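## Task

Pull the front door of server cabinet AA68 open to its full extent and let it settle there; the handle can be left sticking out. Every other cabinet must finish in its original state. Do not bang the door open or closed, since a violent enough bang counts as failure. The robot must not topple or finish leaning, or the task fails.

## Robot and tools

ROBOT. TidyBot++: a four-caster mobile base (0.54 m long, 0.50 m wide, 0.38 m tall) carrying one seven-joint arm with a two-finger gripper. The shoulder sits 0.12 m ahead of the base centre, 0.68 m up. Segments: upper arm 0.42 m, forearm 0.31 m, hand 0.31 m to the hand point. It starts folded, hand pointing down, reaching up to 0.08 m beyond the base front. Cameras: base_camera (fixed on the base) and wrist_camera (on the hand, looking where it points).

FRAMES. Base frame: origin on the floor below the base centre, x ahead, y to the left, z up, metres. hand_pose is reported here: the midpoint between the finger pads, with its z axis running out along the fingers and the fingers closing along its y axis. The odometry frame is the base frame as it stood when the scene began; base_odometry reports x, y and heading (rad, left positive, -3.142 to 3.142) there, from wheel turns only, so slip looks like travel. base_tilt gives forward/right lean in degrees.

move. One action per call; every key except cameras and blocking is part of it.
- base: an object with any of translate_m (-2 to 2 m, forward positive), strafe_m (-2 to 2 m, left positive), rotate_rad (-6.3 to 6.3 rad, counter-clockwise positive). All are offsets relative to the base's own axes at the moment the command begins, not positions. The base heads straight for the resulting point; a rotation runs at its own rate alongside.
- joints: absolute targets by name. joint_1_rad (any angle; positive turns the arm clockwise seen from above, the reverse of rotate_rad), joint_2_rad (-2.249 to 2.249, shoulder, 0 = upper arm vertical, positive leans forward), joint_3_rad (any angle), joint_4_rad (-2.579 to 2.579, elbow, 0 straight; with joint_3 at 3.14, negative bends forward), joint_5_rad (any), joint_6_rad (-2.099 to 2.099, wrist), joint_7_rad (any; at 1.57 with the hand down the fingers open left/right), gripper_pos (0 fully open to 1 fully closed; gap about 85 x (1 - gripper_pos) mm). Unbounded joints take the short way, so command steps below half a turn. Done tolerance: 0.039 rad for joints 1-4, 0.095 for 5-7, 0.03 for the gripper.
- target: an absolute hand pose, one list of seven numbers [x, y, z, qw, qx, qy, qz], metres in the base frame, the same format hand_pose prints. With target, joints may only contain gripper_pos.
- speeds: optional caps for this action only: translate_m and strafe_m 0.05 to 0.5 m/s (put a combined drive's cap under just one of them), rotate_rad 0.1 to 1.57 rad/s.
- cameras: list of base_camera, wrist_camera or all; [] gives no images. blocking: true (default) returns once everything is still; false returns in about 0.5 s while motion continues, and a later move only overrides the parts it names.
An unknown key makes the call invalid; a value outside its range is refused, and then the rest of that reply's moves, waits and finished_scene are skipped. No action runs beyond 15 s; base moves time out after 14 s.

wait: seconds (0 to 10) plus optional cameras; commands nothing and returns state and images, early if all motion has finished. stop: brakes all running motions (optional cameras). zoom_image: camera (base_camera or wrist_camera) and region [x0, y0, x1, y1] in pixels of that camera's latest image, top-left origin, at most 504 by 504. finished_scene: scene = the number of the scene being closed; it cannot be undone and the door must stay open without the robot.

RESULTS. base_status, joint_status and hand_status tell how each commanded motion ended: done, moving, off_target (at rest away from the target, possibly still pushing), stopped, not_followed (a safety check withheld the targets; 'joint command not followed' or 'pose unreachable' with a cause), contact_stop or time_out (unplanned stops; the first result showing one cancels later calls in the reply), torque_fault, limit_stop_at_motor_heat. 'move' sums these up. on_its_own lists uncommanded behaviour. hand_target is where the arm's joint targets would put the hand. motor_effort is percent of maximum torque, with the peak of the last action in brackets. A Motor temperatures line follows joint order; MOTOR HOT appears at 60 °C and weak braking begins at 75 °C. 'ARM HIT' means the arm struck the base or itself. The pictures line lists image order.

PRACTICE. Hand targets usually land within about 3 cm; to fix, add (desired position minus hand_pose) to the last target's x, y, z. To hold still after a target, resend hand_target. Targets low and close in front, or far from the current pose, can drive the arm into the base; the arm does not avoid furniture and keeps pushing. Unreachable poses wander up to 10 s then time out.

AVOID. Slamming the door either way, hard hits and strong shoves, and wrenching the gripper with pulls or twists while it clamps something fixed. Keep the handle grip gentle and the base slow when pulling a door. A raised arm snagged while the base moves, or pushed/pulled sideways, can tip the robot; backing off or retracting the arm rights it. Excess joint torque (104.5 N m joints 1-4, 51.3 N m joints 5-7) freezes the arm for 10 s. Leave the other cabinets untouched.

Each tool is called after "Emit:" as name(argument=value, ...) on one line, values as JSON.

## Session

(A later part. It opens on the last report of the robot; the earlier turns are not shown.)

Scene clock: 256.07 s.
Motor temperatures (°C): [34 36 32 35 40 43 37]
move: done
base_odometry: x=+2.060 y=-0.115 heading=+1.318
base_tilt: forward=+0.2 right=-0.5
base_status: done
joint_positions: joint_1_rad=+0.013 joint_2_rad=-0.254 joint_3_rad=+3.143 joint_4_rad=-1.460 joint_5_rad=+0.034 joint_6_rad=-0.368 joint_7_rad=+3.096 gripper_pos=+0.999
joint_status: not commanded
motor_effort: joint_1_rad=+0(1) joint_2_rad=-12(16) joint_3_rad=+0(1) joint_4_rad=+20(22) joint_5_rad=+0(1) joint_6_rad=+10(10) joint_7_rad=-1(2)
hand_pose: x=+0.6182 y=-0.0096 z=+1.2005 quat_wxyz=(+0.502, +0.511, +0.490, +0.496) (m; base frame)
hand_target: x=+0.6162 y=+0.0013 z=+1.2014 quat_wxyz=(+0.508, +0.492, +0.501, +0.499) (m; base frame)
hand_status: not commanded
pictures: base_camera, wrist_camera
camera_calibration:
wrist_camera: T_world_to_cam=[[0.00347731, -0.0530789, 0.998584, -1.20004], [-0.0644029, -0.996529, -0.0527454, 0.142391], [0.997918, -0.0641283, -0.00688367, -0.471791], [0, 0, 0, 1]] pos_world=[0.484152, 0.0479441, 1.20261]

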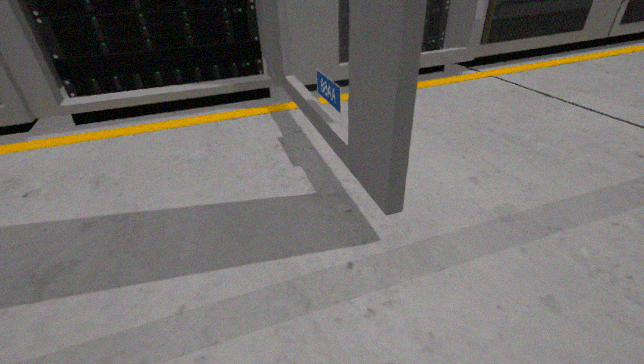

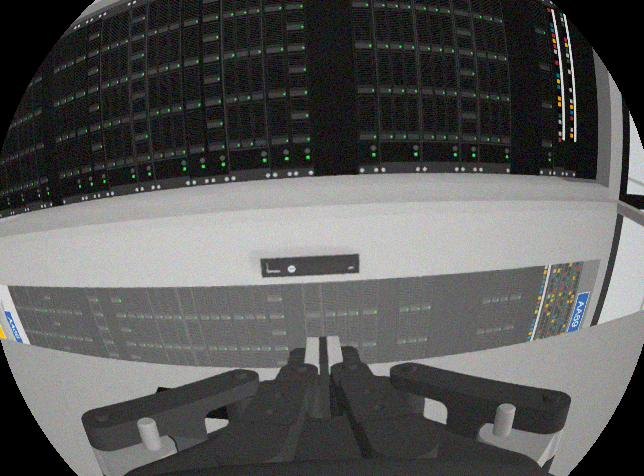

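Emit:
move(base={"translate_m": 0.0333, "strafe_m": -0.0942}, speeds={"strafe_m": 0.15}, cameras=["base_camera", "wrist_camera"])

Scene clock: 257.90 s.
Motor temperatures (°C): [34 36 32 35 40 43 37]
move: done
base_odometry: x=+2.160 y=-0.106 heading=+1.318
base_tilt: forward=+0.3 right=-0.5
base_status: done
joint_positions: joint_1_rad=+0.002 joint_2_rad=-0.256 joint_3_rad=+3.144 joint_4_rad=-1.460 joint_5_rad=+0.033 joint_6_rad=-0.367 joint_7_rad=+3.096 gripper_pos=+0.999
joint_status: not commanded
motor_effort: joint_1_rad=+0(4) joint_2_rad=-12(13) joint_3_rad=+0(6) joint_4_rad=+20(21) joint_5_rad=+1(2) joint_6_rad=+10(10) joint_7_rad=-1(2)
hand_pose: x=+0.6169 y=-0.0047 z=+1.2017 quat_wxyz=(+0.500, +0.508, +0.492, +0.500) (m; base frame)
hand_target: x=+0.6162 y=+0.0013 z=+1.2014 quat_wxyz=(+0.508, +0.492, +0.501, +0.499) (m; base frame)
hand_status: not commanded
pictures: base_camera, wrist_camera
camera_calibration:
wrist_camera: T_world_to_cam=[[0.00140494, -0.0536874, 0.998557, -1.19973], [-0.0539873, -0.997106, -0.0535334, 0.141833], [0.998541, -0.0538342, -0.00429931, -0.473681], [0, 0, 0, 1]] pos_world=[0.482333, 0.0515121, 1.20355]

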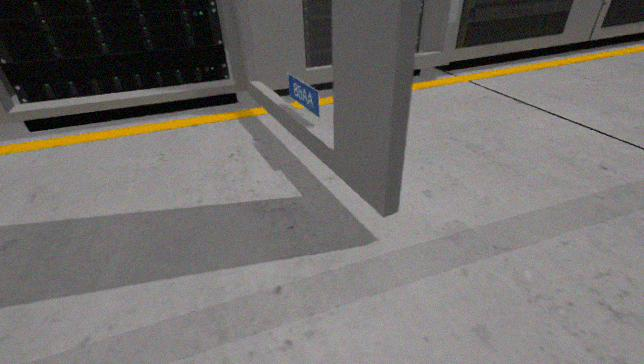

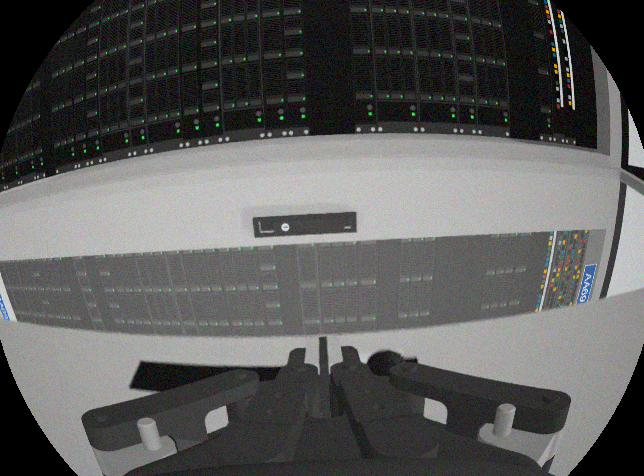

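Emit:
move(base={"translate_m": 0.0567, "strafe_m": -0.2176, "rotate_rad": 0.2}, speeds={"strafe_m": 0.15, "rotate_rad": 0.12}, cameras=["base_camera", "wrist_camera"])

Scene clock: 260.50 s.
Motor temperatures (°C): [34 36 32 35 40 43 37]
move: done
base_odometry: x=+2.385 y=-0.105 heading=+1.517
base_tilt: forward=+0.3 right=-0.5
base_status: done
joint_positions: joint_1_rad=+0.002 joint_2_rad=-0.257 joint_3_rad=+3.143 joint_4_rad=-1.460 joint_5_rad=+0.033 joint_6_rad=-0.367 joint_7_rad=+3.096 gripper_pos=+0.999
joint_status: not commanded
motor_effort: joint_1_rad=+0(2) joint_2_rad=-12(14) joint_3_rad=+0(2) joint_4_rad=+20(21) joint_5_rad=+1(1) joint_6_rad=+9(10) joint_7_rad=-1(2)
hand_pose: x=+0.6168 y=-0.0041 z=+1.2019 quat_wxyz=(+0.500, +0.507, +0.492, +0.500) (m; base frame)
hand_target: x=+0.6162 y=+0.0013 z=+1.2014 quat_wxyz=(+0.508, +0.492, +0.501, +0.499) (m; base frame)
hand_status: not commanded
pictures: base_camera, wrist_camera
camera_calibration:
wrist_camera: T_world_to_cam=[[0.00109687, -0.0534615, 0.998569, -1.19968], [-0.0531162, -0.997163, -0.0533279, 0.141588], [0.998588, -0.0529817, -0.00393343, -0.473946], [0, 0, 0, 1]] pos_world=[0.482113, 0.0519393, 1.20365]

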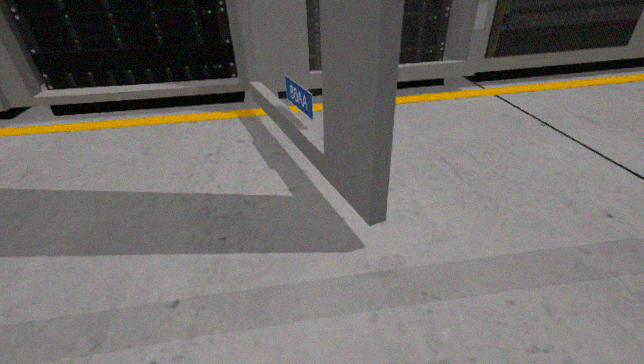

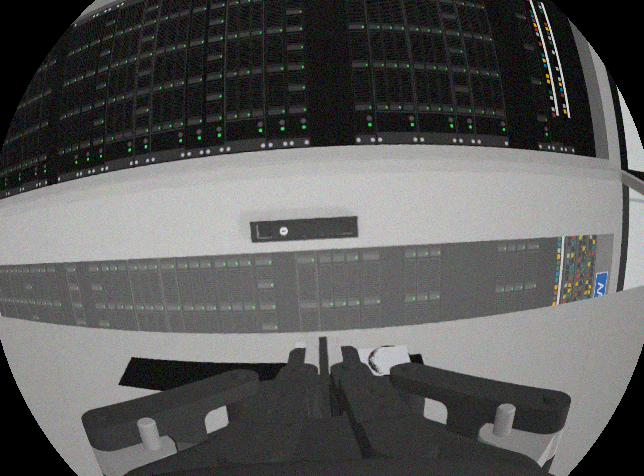

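Emit:
move(base={"translate_m": 0.0567, "strafe_m": -0.2176, "rotate_rad": 0.2}, speeds={"strafe_m": 0.15, "rotate_rad": 0.12}, cameras=["base_camera", "wrist_camera"])

Scene clock: 262.83 s.
Motor temperatures (°C): [34 36 32 35 40 43 37]
move: done
base_odometry: x=+2.605 y=-0.060 heading=+1.717
base_tilt: forward=+0.3 right=-0.5
base_status: done
joint_positions: joint_1_rad=+0.001 joint_2_rad=-0.264 joint_3_rad=+3.142 joint_4_rad=-1.461 joint_5_rad=+0.033 joint_6_rad=-0.366 joint_7_rad=+3.096 gripper_pos=+0.999
joint_status: not commanded
motor_effort: joint_1_rad=+0(2) joint_2_rad=-12(13) joint_3_rad=+0(3) joint_4_rad=+20(22) joint_5_rad=+0(2) joint_6_rad=+9(12) joint_7_rad=-2(2)
hand_pose: x=+0.6131 y=-0.0035 z=+1.2050 quat_wxyz=(+0.502, +0.505, +0.491, +0.502) (m; base frame)
hand_target: x=+0.6162 y=+0.0013 z=+1.2014 quat_wxyz=(+0.508, +0.492, +0.501, +0.499) (m; base frame)
hand_status: not commanded
pictures: base_camera, wrist_camera
camera_calibration:
wrist_camera: T_world_to_cam=[[-0.00596009, -0.053219, 0.998565, -1.19844], [-0.0516406, -0.997234, -0.0534563, 0.141467], [0.998648, -0.0518851, 0.00319534, -0.478872], [0, 0, 0, 1]] pos_world=[0.478388, 0.052449, 1.20582]

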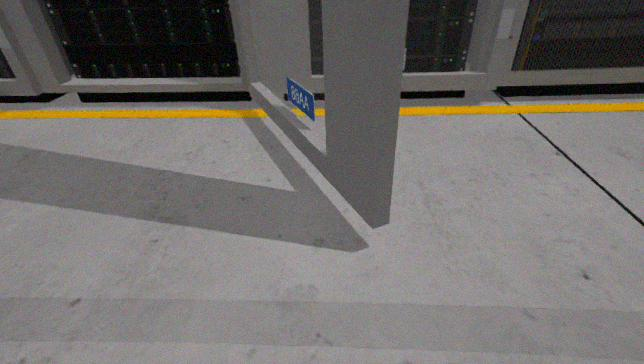

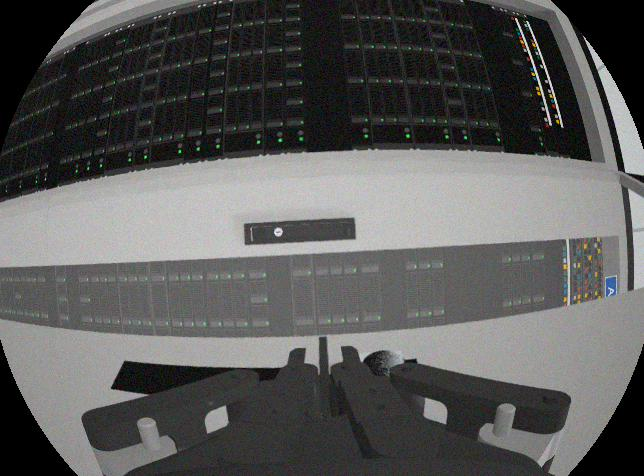

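Emit:
move(base={"translate_m": 0.0567, "strafe_m": -0.2176, "rotate_rad": 0.2}, speeds={"strafe_m": 0.15, "rotate_rad": 0.12}, cameras=["base_camera", "wrist_camera"])

Scene clock: 265.27 s.
Motor temperatures (°C): [34 36 32 35 40 43 37]
move: done
base_odometry: x=+2.812 y=+0.027 heading=+1.917
base_tilt: forward=+0.2 right=-0.5
base_status: done
joint_positions: joint_1_rad=+0.001 joint_2_rad=-0.269 joint_3_rad=+3.142 joint_4_rad=-1.463 joint_5_rad=+0.033 joint_6_rad=-0.366 joint_7_rad=+3.096 gripper_pos=+0.999
joint_status: not commanded
motor_effort: joint_1_rad=+0(2) joint_2_rad=-12(13) joint_3_rad=+0(4) joint_4_rad=+20(21) joint_5_rad=+0(2) joint_6_rad=+10(12) joint_7_rad=-1(2)
hand_pose: x=+0.6109 y=-0.0029 z=+1.2066 quat_wxyz=(+0.502, +0.504, +0.490, +0.503) (m; base frame)
hand_target: x=+0.6162 y=+0.0013 z=+1.2014 quat_wxyz=(+0.508, +0.492, +0.501, +0.499) (m; base frame)
hand_status: not commanded
pictures: base_camera, wrist_camera
camera_calibration:
wrist_camera: T_world_to_cam=[[-0.00968882, -0.0530131, 0.998547, -1.19772], [-0.050538, -0.997292, -0.0534368, 0.141288], [0.998675, -0.0509823, 0.0069834, -0.481205], [0, 0, 0, 1]] pos_world=[0.476104, 0.0528776, 1.20689]

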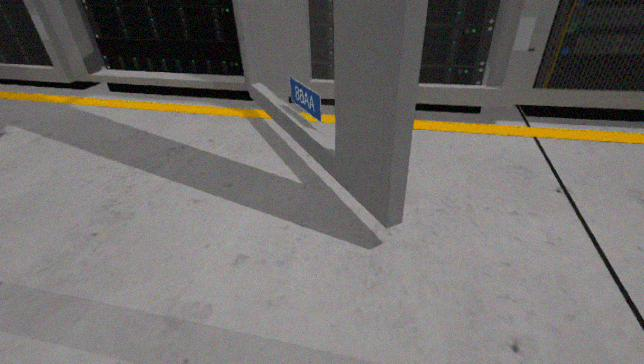

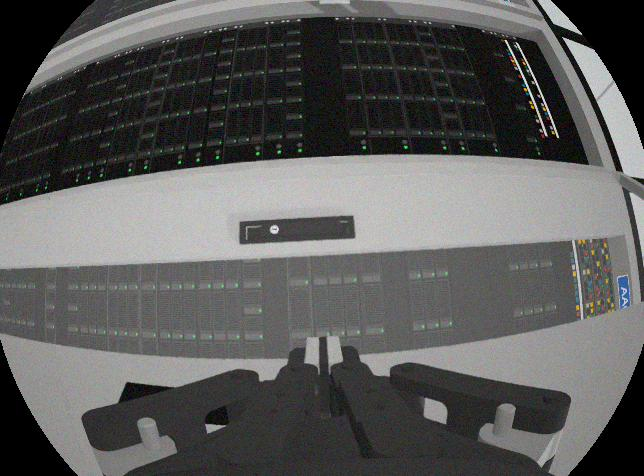

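Emit:
move(base={"translate_m": 0.0567, "strafe_m": -0.2176, "rotate_rad": 0.2}, speeds={"strafe_m": 0.15, "rotate_rad": 0.12}, cameras=["base_camera", "wrist_camera"])

Scene clock: 267.70 s.
Motor temperatures (°C): [34 36 32 34 40 43 37]
move: done
base_odometry: x=+2.998 y=+0.155 heading=+2.116
base_tilt: forward=+0.3 right=-0.6
base_status: done
joint_positions: joint_1_rad=+0.000 joint_2_rad=-0.266 joint_3_rad=+3.140 joint_4_rad=-1.463 joint_5_rad=+0.033 joint_6_rad=-0.365 joint_7_rad=+3.096 gripper_pos=+0.999
joint_status: not commanded
motor_effort: joint_1_rad=+0(4) joint_2_rad=-12(13) joint_3_rad=+0(7) joint_4_rad=+20(21) joint_5_rad=+1(2) joint_6_rad=+10(10) joint_7_rad=-1(2)
hand_pose: x=+0.6122 y=-0.0015 z=+1.2054 quat_wxyz=(+0.501, +0.504, +0.491, +0.503) (m; base frame)
hand_target: x=+0.6162 y=+0.0013 z=+1.2014 quat_wxyz=(+0.508, +0.492, +0.501, +0.499) (m; base frame)
hand_status: not commanded
pictures: base_camera, wrist_camera
camera_calibration:
wrist_camera: T_world_to_cam=[[-0.00724545, -0.0526305, 0.998588, -1.198], [-0.048189, -0.997435, -0.0529194, 0.140656], [0.998812, -0.0485043, 0.00469066, -0.479736], [0, 0, 0, 1]] pos_world=[0.477264, 0.053974, 1.20601]

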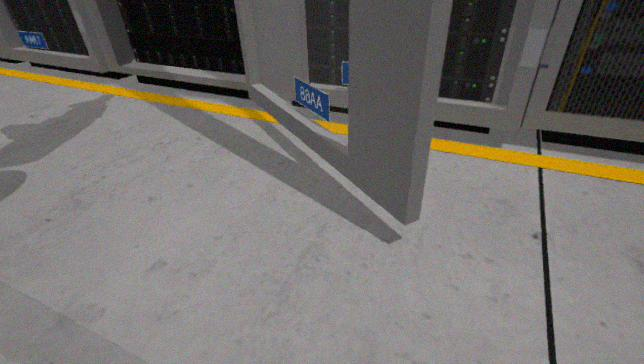

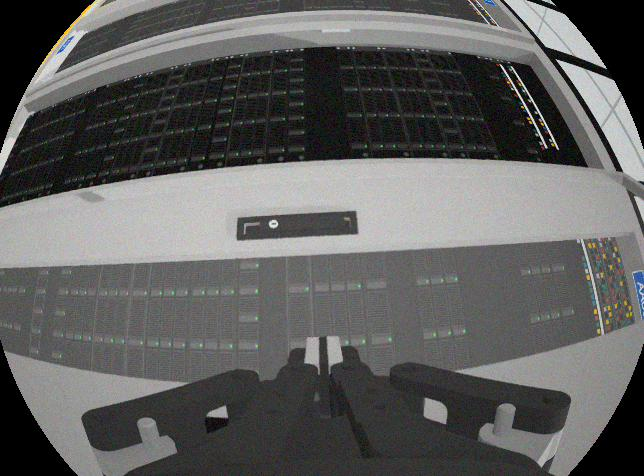

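Emit:
move(cameras=["base_camera", "wrist_camera"])

Scene clock: 269.13 s.
Motor temperatures (°C): [34 36 32 34 40 43 37]
base_odometry: x=+2.998 y=+0.155 heading=+2.116
base_tilt: forward=+0.3 right=-0.6
base_status: done
joint_positions: joint_1_rad=+0.000 joint_2_rad=-0.266 joint_3_rad=+3.140 joint_4_rad=-1.463 joint_5_rad=+0.033 joint_6_rad=-0.365 joint_7_rad=+3.096 gripper_pos=+0.999
joint_status: not commanded
motor_effort: joint_1_rad=+0(4) joint_2_rad=-12(13) joint_3_rad=+0(7) joint_4_rad=+20(21) joint_5_rad=+1(2) joint_6_rad=+10(10) joint_7_rad=-1(2)
hand_pose: x=+0.6122 y=-0.0015 z=+1.2054 quat_wxyz=(+0.501, +0.504, +0.491, +0.503) (m; base frame)
hand_target: x=+0.6162 y=+0.0013 z=+1.2014 quat_wxyz=(+0.508, +0.492, +0.501, +0.499) (m; base frame)
hand_status: not commanded
pictures: base_camera, wrist_camera
camera_calibration:
wrist_camera: T_world_to_cam=[[-0.00724545, -0.0526305, 0.998588, -1.198], [-0.048189, -0.997435, -0.0529194, 0.140656], [0.998812, -0.0485043, 0.00469066, -0.479736], [0, 0, 0, 1]] pos_world=[0.477264, 0.053974, 1.20601]

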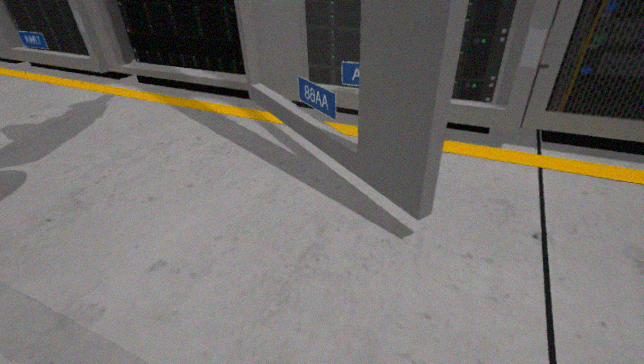

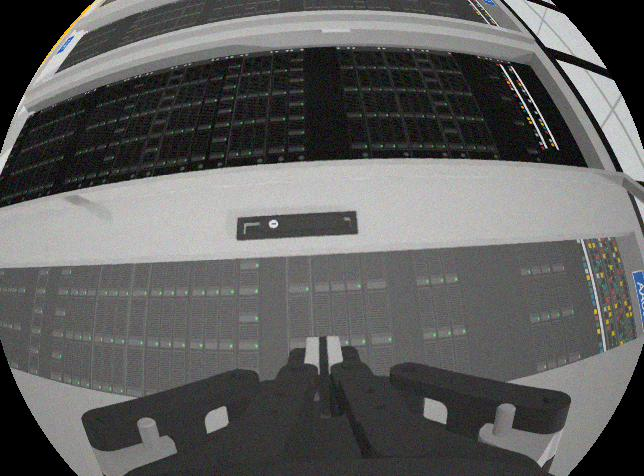

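Emit:
wait(seconds=0.5, cameras=["base_camera"])

Scene clock: 269.73 s.
Motor temperatures (°C): [34 36 32 34 40 43 37]
base_odometry: x=+2.998 y=+0.155 heading=+2.116
base_tilt: forward=+0.3 right=-0.5
base_status: done
joint_positions: joint_1_rad=+0.000 joint_2_rad=-0.266 joint_3_rad=+3.140 joint_4_rad=-1.463 joint_5_rad=+0.033 joint_6_rad=-0.365 joint_7_rad=+3.096 gripper_pos=+0.999
joint_status: not commanded
motor_effort: joint_1_rad=+0(4) joint_2_rad=-12(13) joint_3_rad=+0(7) joint_4_rad=+20(21) joint_5_rad=+1(2) joint_6_rad=+10(10) joint_7_rad=-1(2)
hand_pose: x=+0.6122 y=-0.0015 z=+1.2054 quat_wxyz=(+0.501, +0.504, +0.491, +0.503) (m; base frame)
hand_target: x=+0.6162 y=+0.0013 z=+1.2014 quat_wxyz=(+0.508, +0.492, +0.501, +0.499) (m; base frame)
hand_status: not commanded
wait: 0.50 s; at rest by 0.17 s
pictures: base_camera

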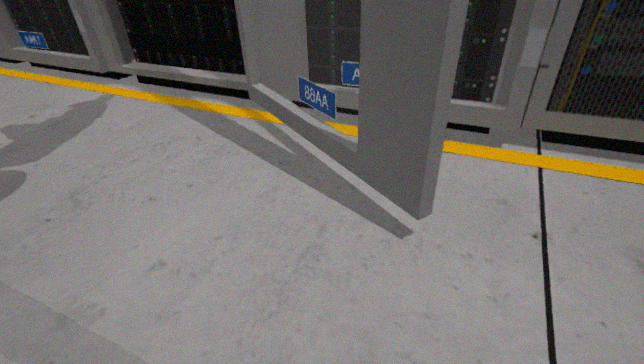

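Emit:
move(base={"translate_m": 0.0567, "strafe_m": -0.2176, "rotate_rad": 0.2}, speeds={"strafe_m": 0.12, "rotate_rad": 0.1}, cameras=["base_camera", "wrist_camera"])

Scene clock: 273.33 s.
Motor temperatures (°C): [34 35 32 34 40 43 37]
move: done
base_odometry: x=+3.155 y=+0.316 heading=+2.315
base_tilt: forward=+0.3 right=-0.5
base_status: done
joint_positions: joint_1_rad=-0.001 joint_2_rad=-0.266 joint_3_rad=+3.139 joint_4_rad=-1.463 joint_5_rad=+0.033 joint_6_rad=-0.365 joint_7_rad=+3.096 gripper_pos=+0.999
joint_status: not commanded
motor_effort: joint_1_rad=-1(3) joint_2_rad=-12(14) joint_3_rad=+0(4) joint_4_rad=+20(21) joint_5_rad=+0(2) joint_6_rad=+10(10) joint_7_rad=-1(2)
hand_pose: x=+0.6123 y=-0.0004 z=+1.2053 quat_wxyz=(+0.501, +0.503, +0.492, +0.504) (m; base frame)
hand_target: x=+0.6162 y=+0.0013 z=+1.2014 quat_wxyz=(+0.508, +0.492, +0.501, +0.499) (m; base frame)
hand_status: not commanded
pictures: base_camera, wrist_camera
camera_calibration:
wrist_camera: T_world_to_cam=[[-0.00682601, -0.0523503, 0.998605, -1.19806], [-0.0463691, -0.997538, -0.0526113, 0.140228], [0.998901, -0.0466635, 0.00438176, -0.479523], [0, 0, 0, 1]] pos_world=[0.477321, 0.0547877, 1.20587]

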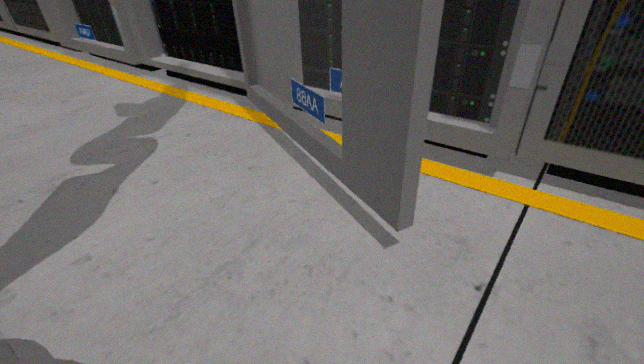

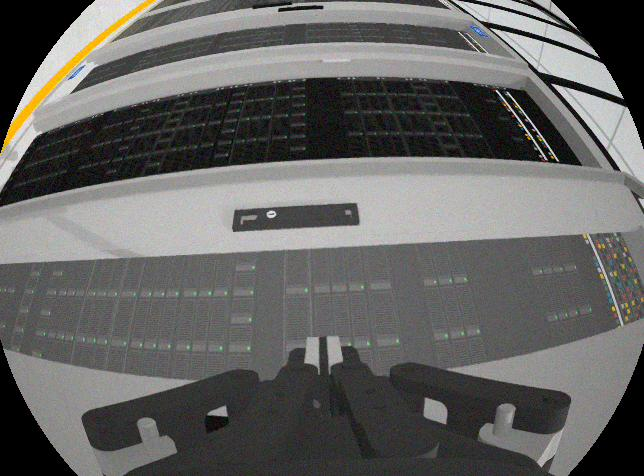

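Emit:
wait(seconds=0.3, cameras=["base_camera"])

Scene clock: 273.90 s.
Motor temperatures (°C): [34 35 32 34 40 43 37]
base_odometry: x=+3.155 y=+0.316 heading=+2.315
base_tilt: forward=+0.3 right=-0.6
base_status: done
joint_positions: joint_1_rad=-0.001 joint_2_rad=-0.266 joint_3_rad=+3.139 joint_4_rad=-1.463 joint_5_rad=+0.033 joint_6_rad=-0.365 joint_7_rad=+3.096 gripper_pos=+0.999
joint_status: not commanded
motor_effort: joint_1_rad=-1(3) joint_2_rad=-12(14) joint_3_rad=+0(4) joint_4_rad=+21(21) joint_5_rad=+1(2) joint_6_rad=+10(10) joint_7_rad=-1(2)
hand_pose: x=+0.6123 y=-0.0004 z=+1.2053 quat_wxyz=(+0.501, +0.503, +0.492, +0.504) (m; base frame)
hand_target: x=+0.6162 y=+0.0013 z=+1.2014 quat_wxyz=(+0.508, +0.492, +0.501, +0.499) (m; base frame)
hand_status: not commanded
wait: 0.30 s; at rest from the start
pictures: base_camera

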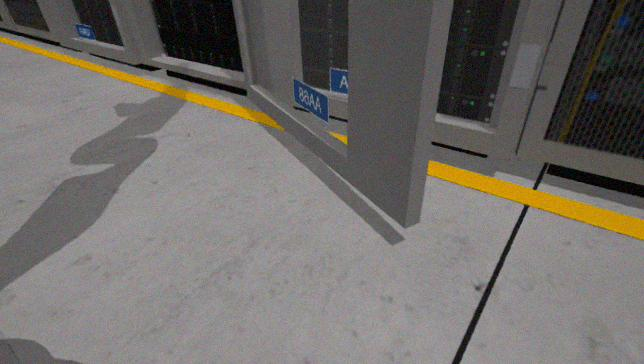

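Emit:
move(base={"translate_m": 0.023, "strafe_m": -0.1103, "rotate_rad": 0.1}, speeds={"strafe_m": 0.1, "rotate_rad": 0.1}, cameras=["base_camera", "wrist_camera"])

Scene clock: 278.00 s.
Motor temperatures (°C): [34 35 32 34 40 43 37]
move: done
base_odometry: x=+3.220 y=+0.408 heading=+2.416
base_tilt: forward=+0.3 right=-0.5
base_status: done
joint_positions: joint_1_rad=-0.001 joint_2_rad=-0.265 joint_3_rad=+3.142 joint_4_rad=-1.463 joint_5_rad=+0.033 joint_6_rad=-0.365 joint_7_rad=+3.096 gripper_pos=+0.999
joint_status: not commanded
motor_effort: joint_1_rad=+0(3) joint_2_rad=-12(13) joint_3_rad=+0(4) joint_4_rad=+20(21) joint_5_rad=+1(2) joint_6_rad=+10(10) joint_7_rad=-2(2)
hand_pose: x=+0.6129 y=-0.0017 z=+1.2048 quat_wxyz=(+0.501, +0.504, +0.492, +0.503) (m; base frame)
hand_target: x=+0.6162 y=+0.0013 z=+1.2014 quat_wxyz=(+0.508, +0.492, +0.501, +0.499) (m; base frame)
hand_status: not commanded
pictures: base_camera, wrist_camera
camera_calibration:
wrist_camera: T_world_to_cam=[[-0.00600955, -0.0530692, 0.998573, -1.19815], [-0.048196, -0.997415, -0.0532977, 0.140916], [0.99882, -0.0484475, 0.00343629, -0.478901], [0, 0, 0, 1]] pos_world=[0.477927, 0.0537651, 1.20559]

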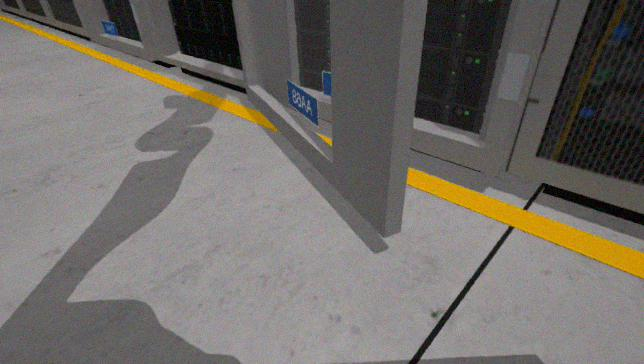

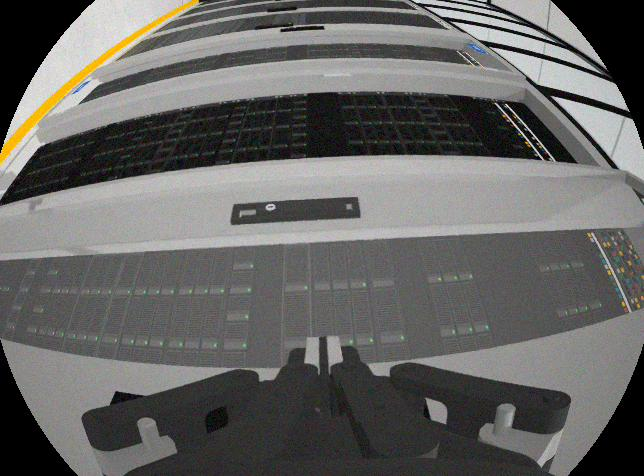

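Emit:
move(base={"translate_m": 0.023, "strafe_m": -0.1103, "rotate_rad": 0.1}, speeds={"strafe_m": 0.1, "rotate_rad": 0.1}, cameras=["base_camera", "wrist_camera"])

Scene clock: 279.80 s.
Motor temperatures (°C): [34 35 32 34 40 43 37]
move: done
base_odometry: x=+3.276 y=+0.506 heading=+2.518
base_tilt: forward=+0.3 right=-0.5
base_status: done
joint_positions: joint_1_rad=-0.031 joint_2_rad=-0.265 joint_3_rad=+3.090 joint_4_rad=-1.463 joint_5_rad=+0.033 joint_6_rad=-0.365 joint_7_rad=+3.096 gripper_pos=+0.999
joint_status: not commanded
motor_effort: joint_1_rad=+6(9) joint_2_rad=-10(12) joint_3_rad=+9(11) joint_4_rad=+19(21) joint_5_rad=+3(4) joint_6_rad=+9(10) joint_7_rad=-1(2)
hand_pose: x=+0.6104 y=+0.0442 z=+1.2046 quat_wxyz=(+0.484, +0.481, +0.514, +0.519) (m; base frame)
hand_target: x=+0.6162 y=+0.0013 z=+1.2014 quat_wxyz=(+0.508, +0.492, +0.501, +0.499) (m; base frame)
hand_status: not commanded
pictures: base_camera, wrist_camera
camera_calibration:
wrist_camera: T_world_to_cam=[[-0.00276495, -0.0399802, 0.999197, -1.19879], [0.0305062, -0.998739, -0.0398774, 0.122378], [0.999531, 0.0303714, 0.0039811, -0.478806], [0, 0, 0, 1]] pos_world=[0.471533, 0.0888381, 1.20461]

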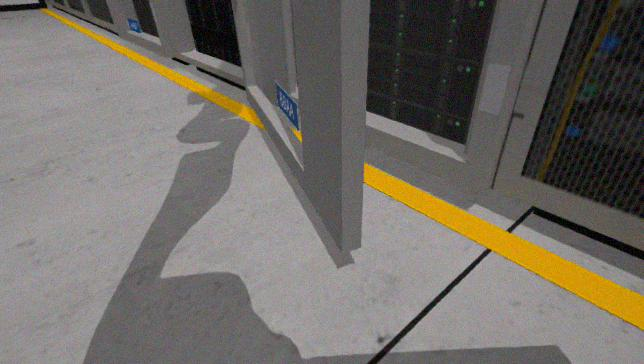

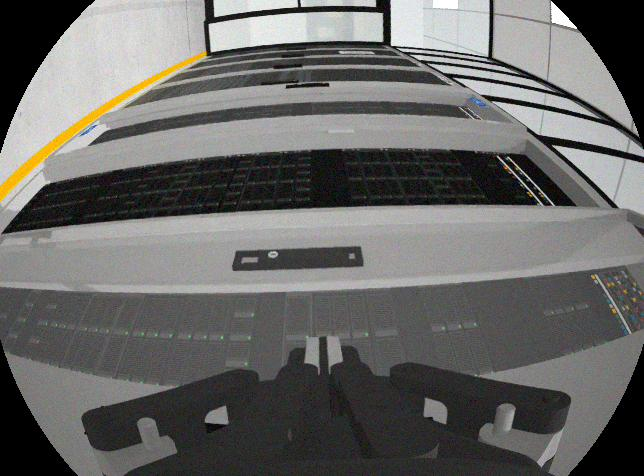

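Emit:
move(base={"strafe_m": 0.1}, speeds={"strafe_m": 0.08}, cameras=["base_camera", "wrist_camera"])

Scene clock: 283.17 s.
Motor temperatures (°C): [34 35 32 34 40 43 37]
move: done
base_odometry: x=+3.217 y=+0.424 heading=+2.517
base_tilt: forward=+0.3 right=-0.6
base_status: done
joint_positions: joint_1_rad=-0.014 joint_2_rad=-0.265 joint_3_rad=+3.135 joint_4_rad=-1.463 joint_5_rad=+0.033 joint_6_rad=-0.365 joint_7_rad=+3.096 gripper_pos=+0.999
joint_status: not commanded
motor_effort: joint_1_rad=+0(6) joint_2_rad=-12(12) joint_3_rad=+0(8) joint_4_rad=+19(21) joint_5_rad=+0(3) joint_6_rad=+10(10) joint_7_rad=-2(2)
hand_pose: x=+0.6128 y=+0.0083 z=+1.2047 quat_wxyz=(+0.497, +0.499, +0.497, +0.507) (m; base frame)
hand_target: x=+0.6162 y=+0.0013 z=+1.2014 quat_wxyz=(+0.508, +0.492, +0.501, +0.499) (m; base frame)
hand_status: not commanded
pictures: base_camera, wrist_camera
camera_calibration:
wrist_camera: T_world_to_cam=[[-0.0048769, -0.0515477, 0.998659, -1.19831], [-0.0296796, -0.998223, -0.0516701, 0.137598], [0.999548, -0.0298918, 0.00333832, -0.478882], [0, 0, 0, 1]] pos_world=[0.476905, 0.0612692, 1.20541]

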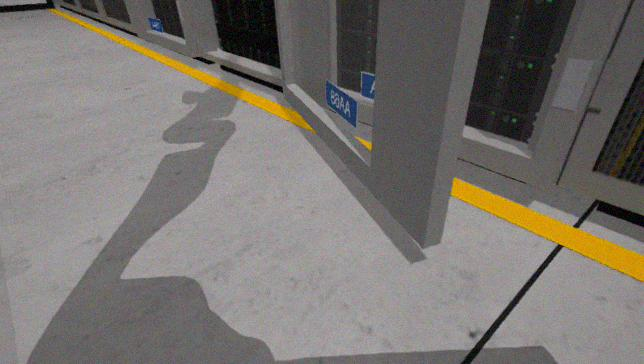

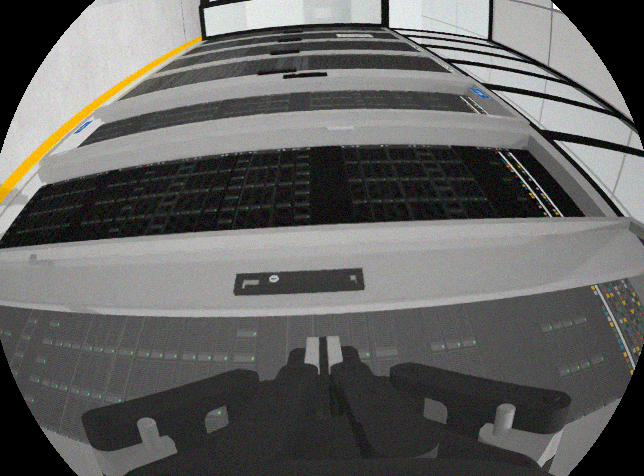

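Emit:
zoom_image(camera="base_camera", region=[360, 150, 500, 290])

Scaled by 3.600.

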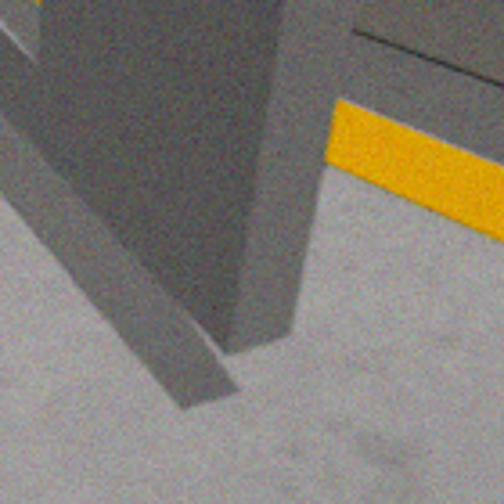

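Emit:
finished_scene(scene=1)

The scene is finished: the task was done.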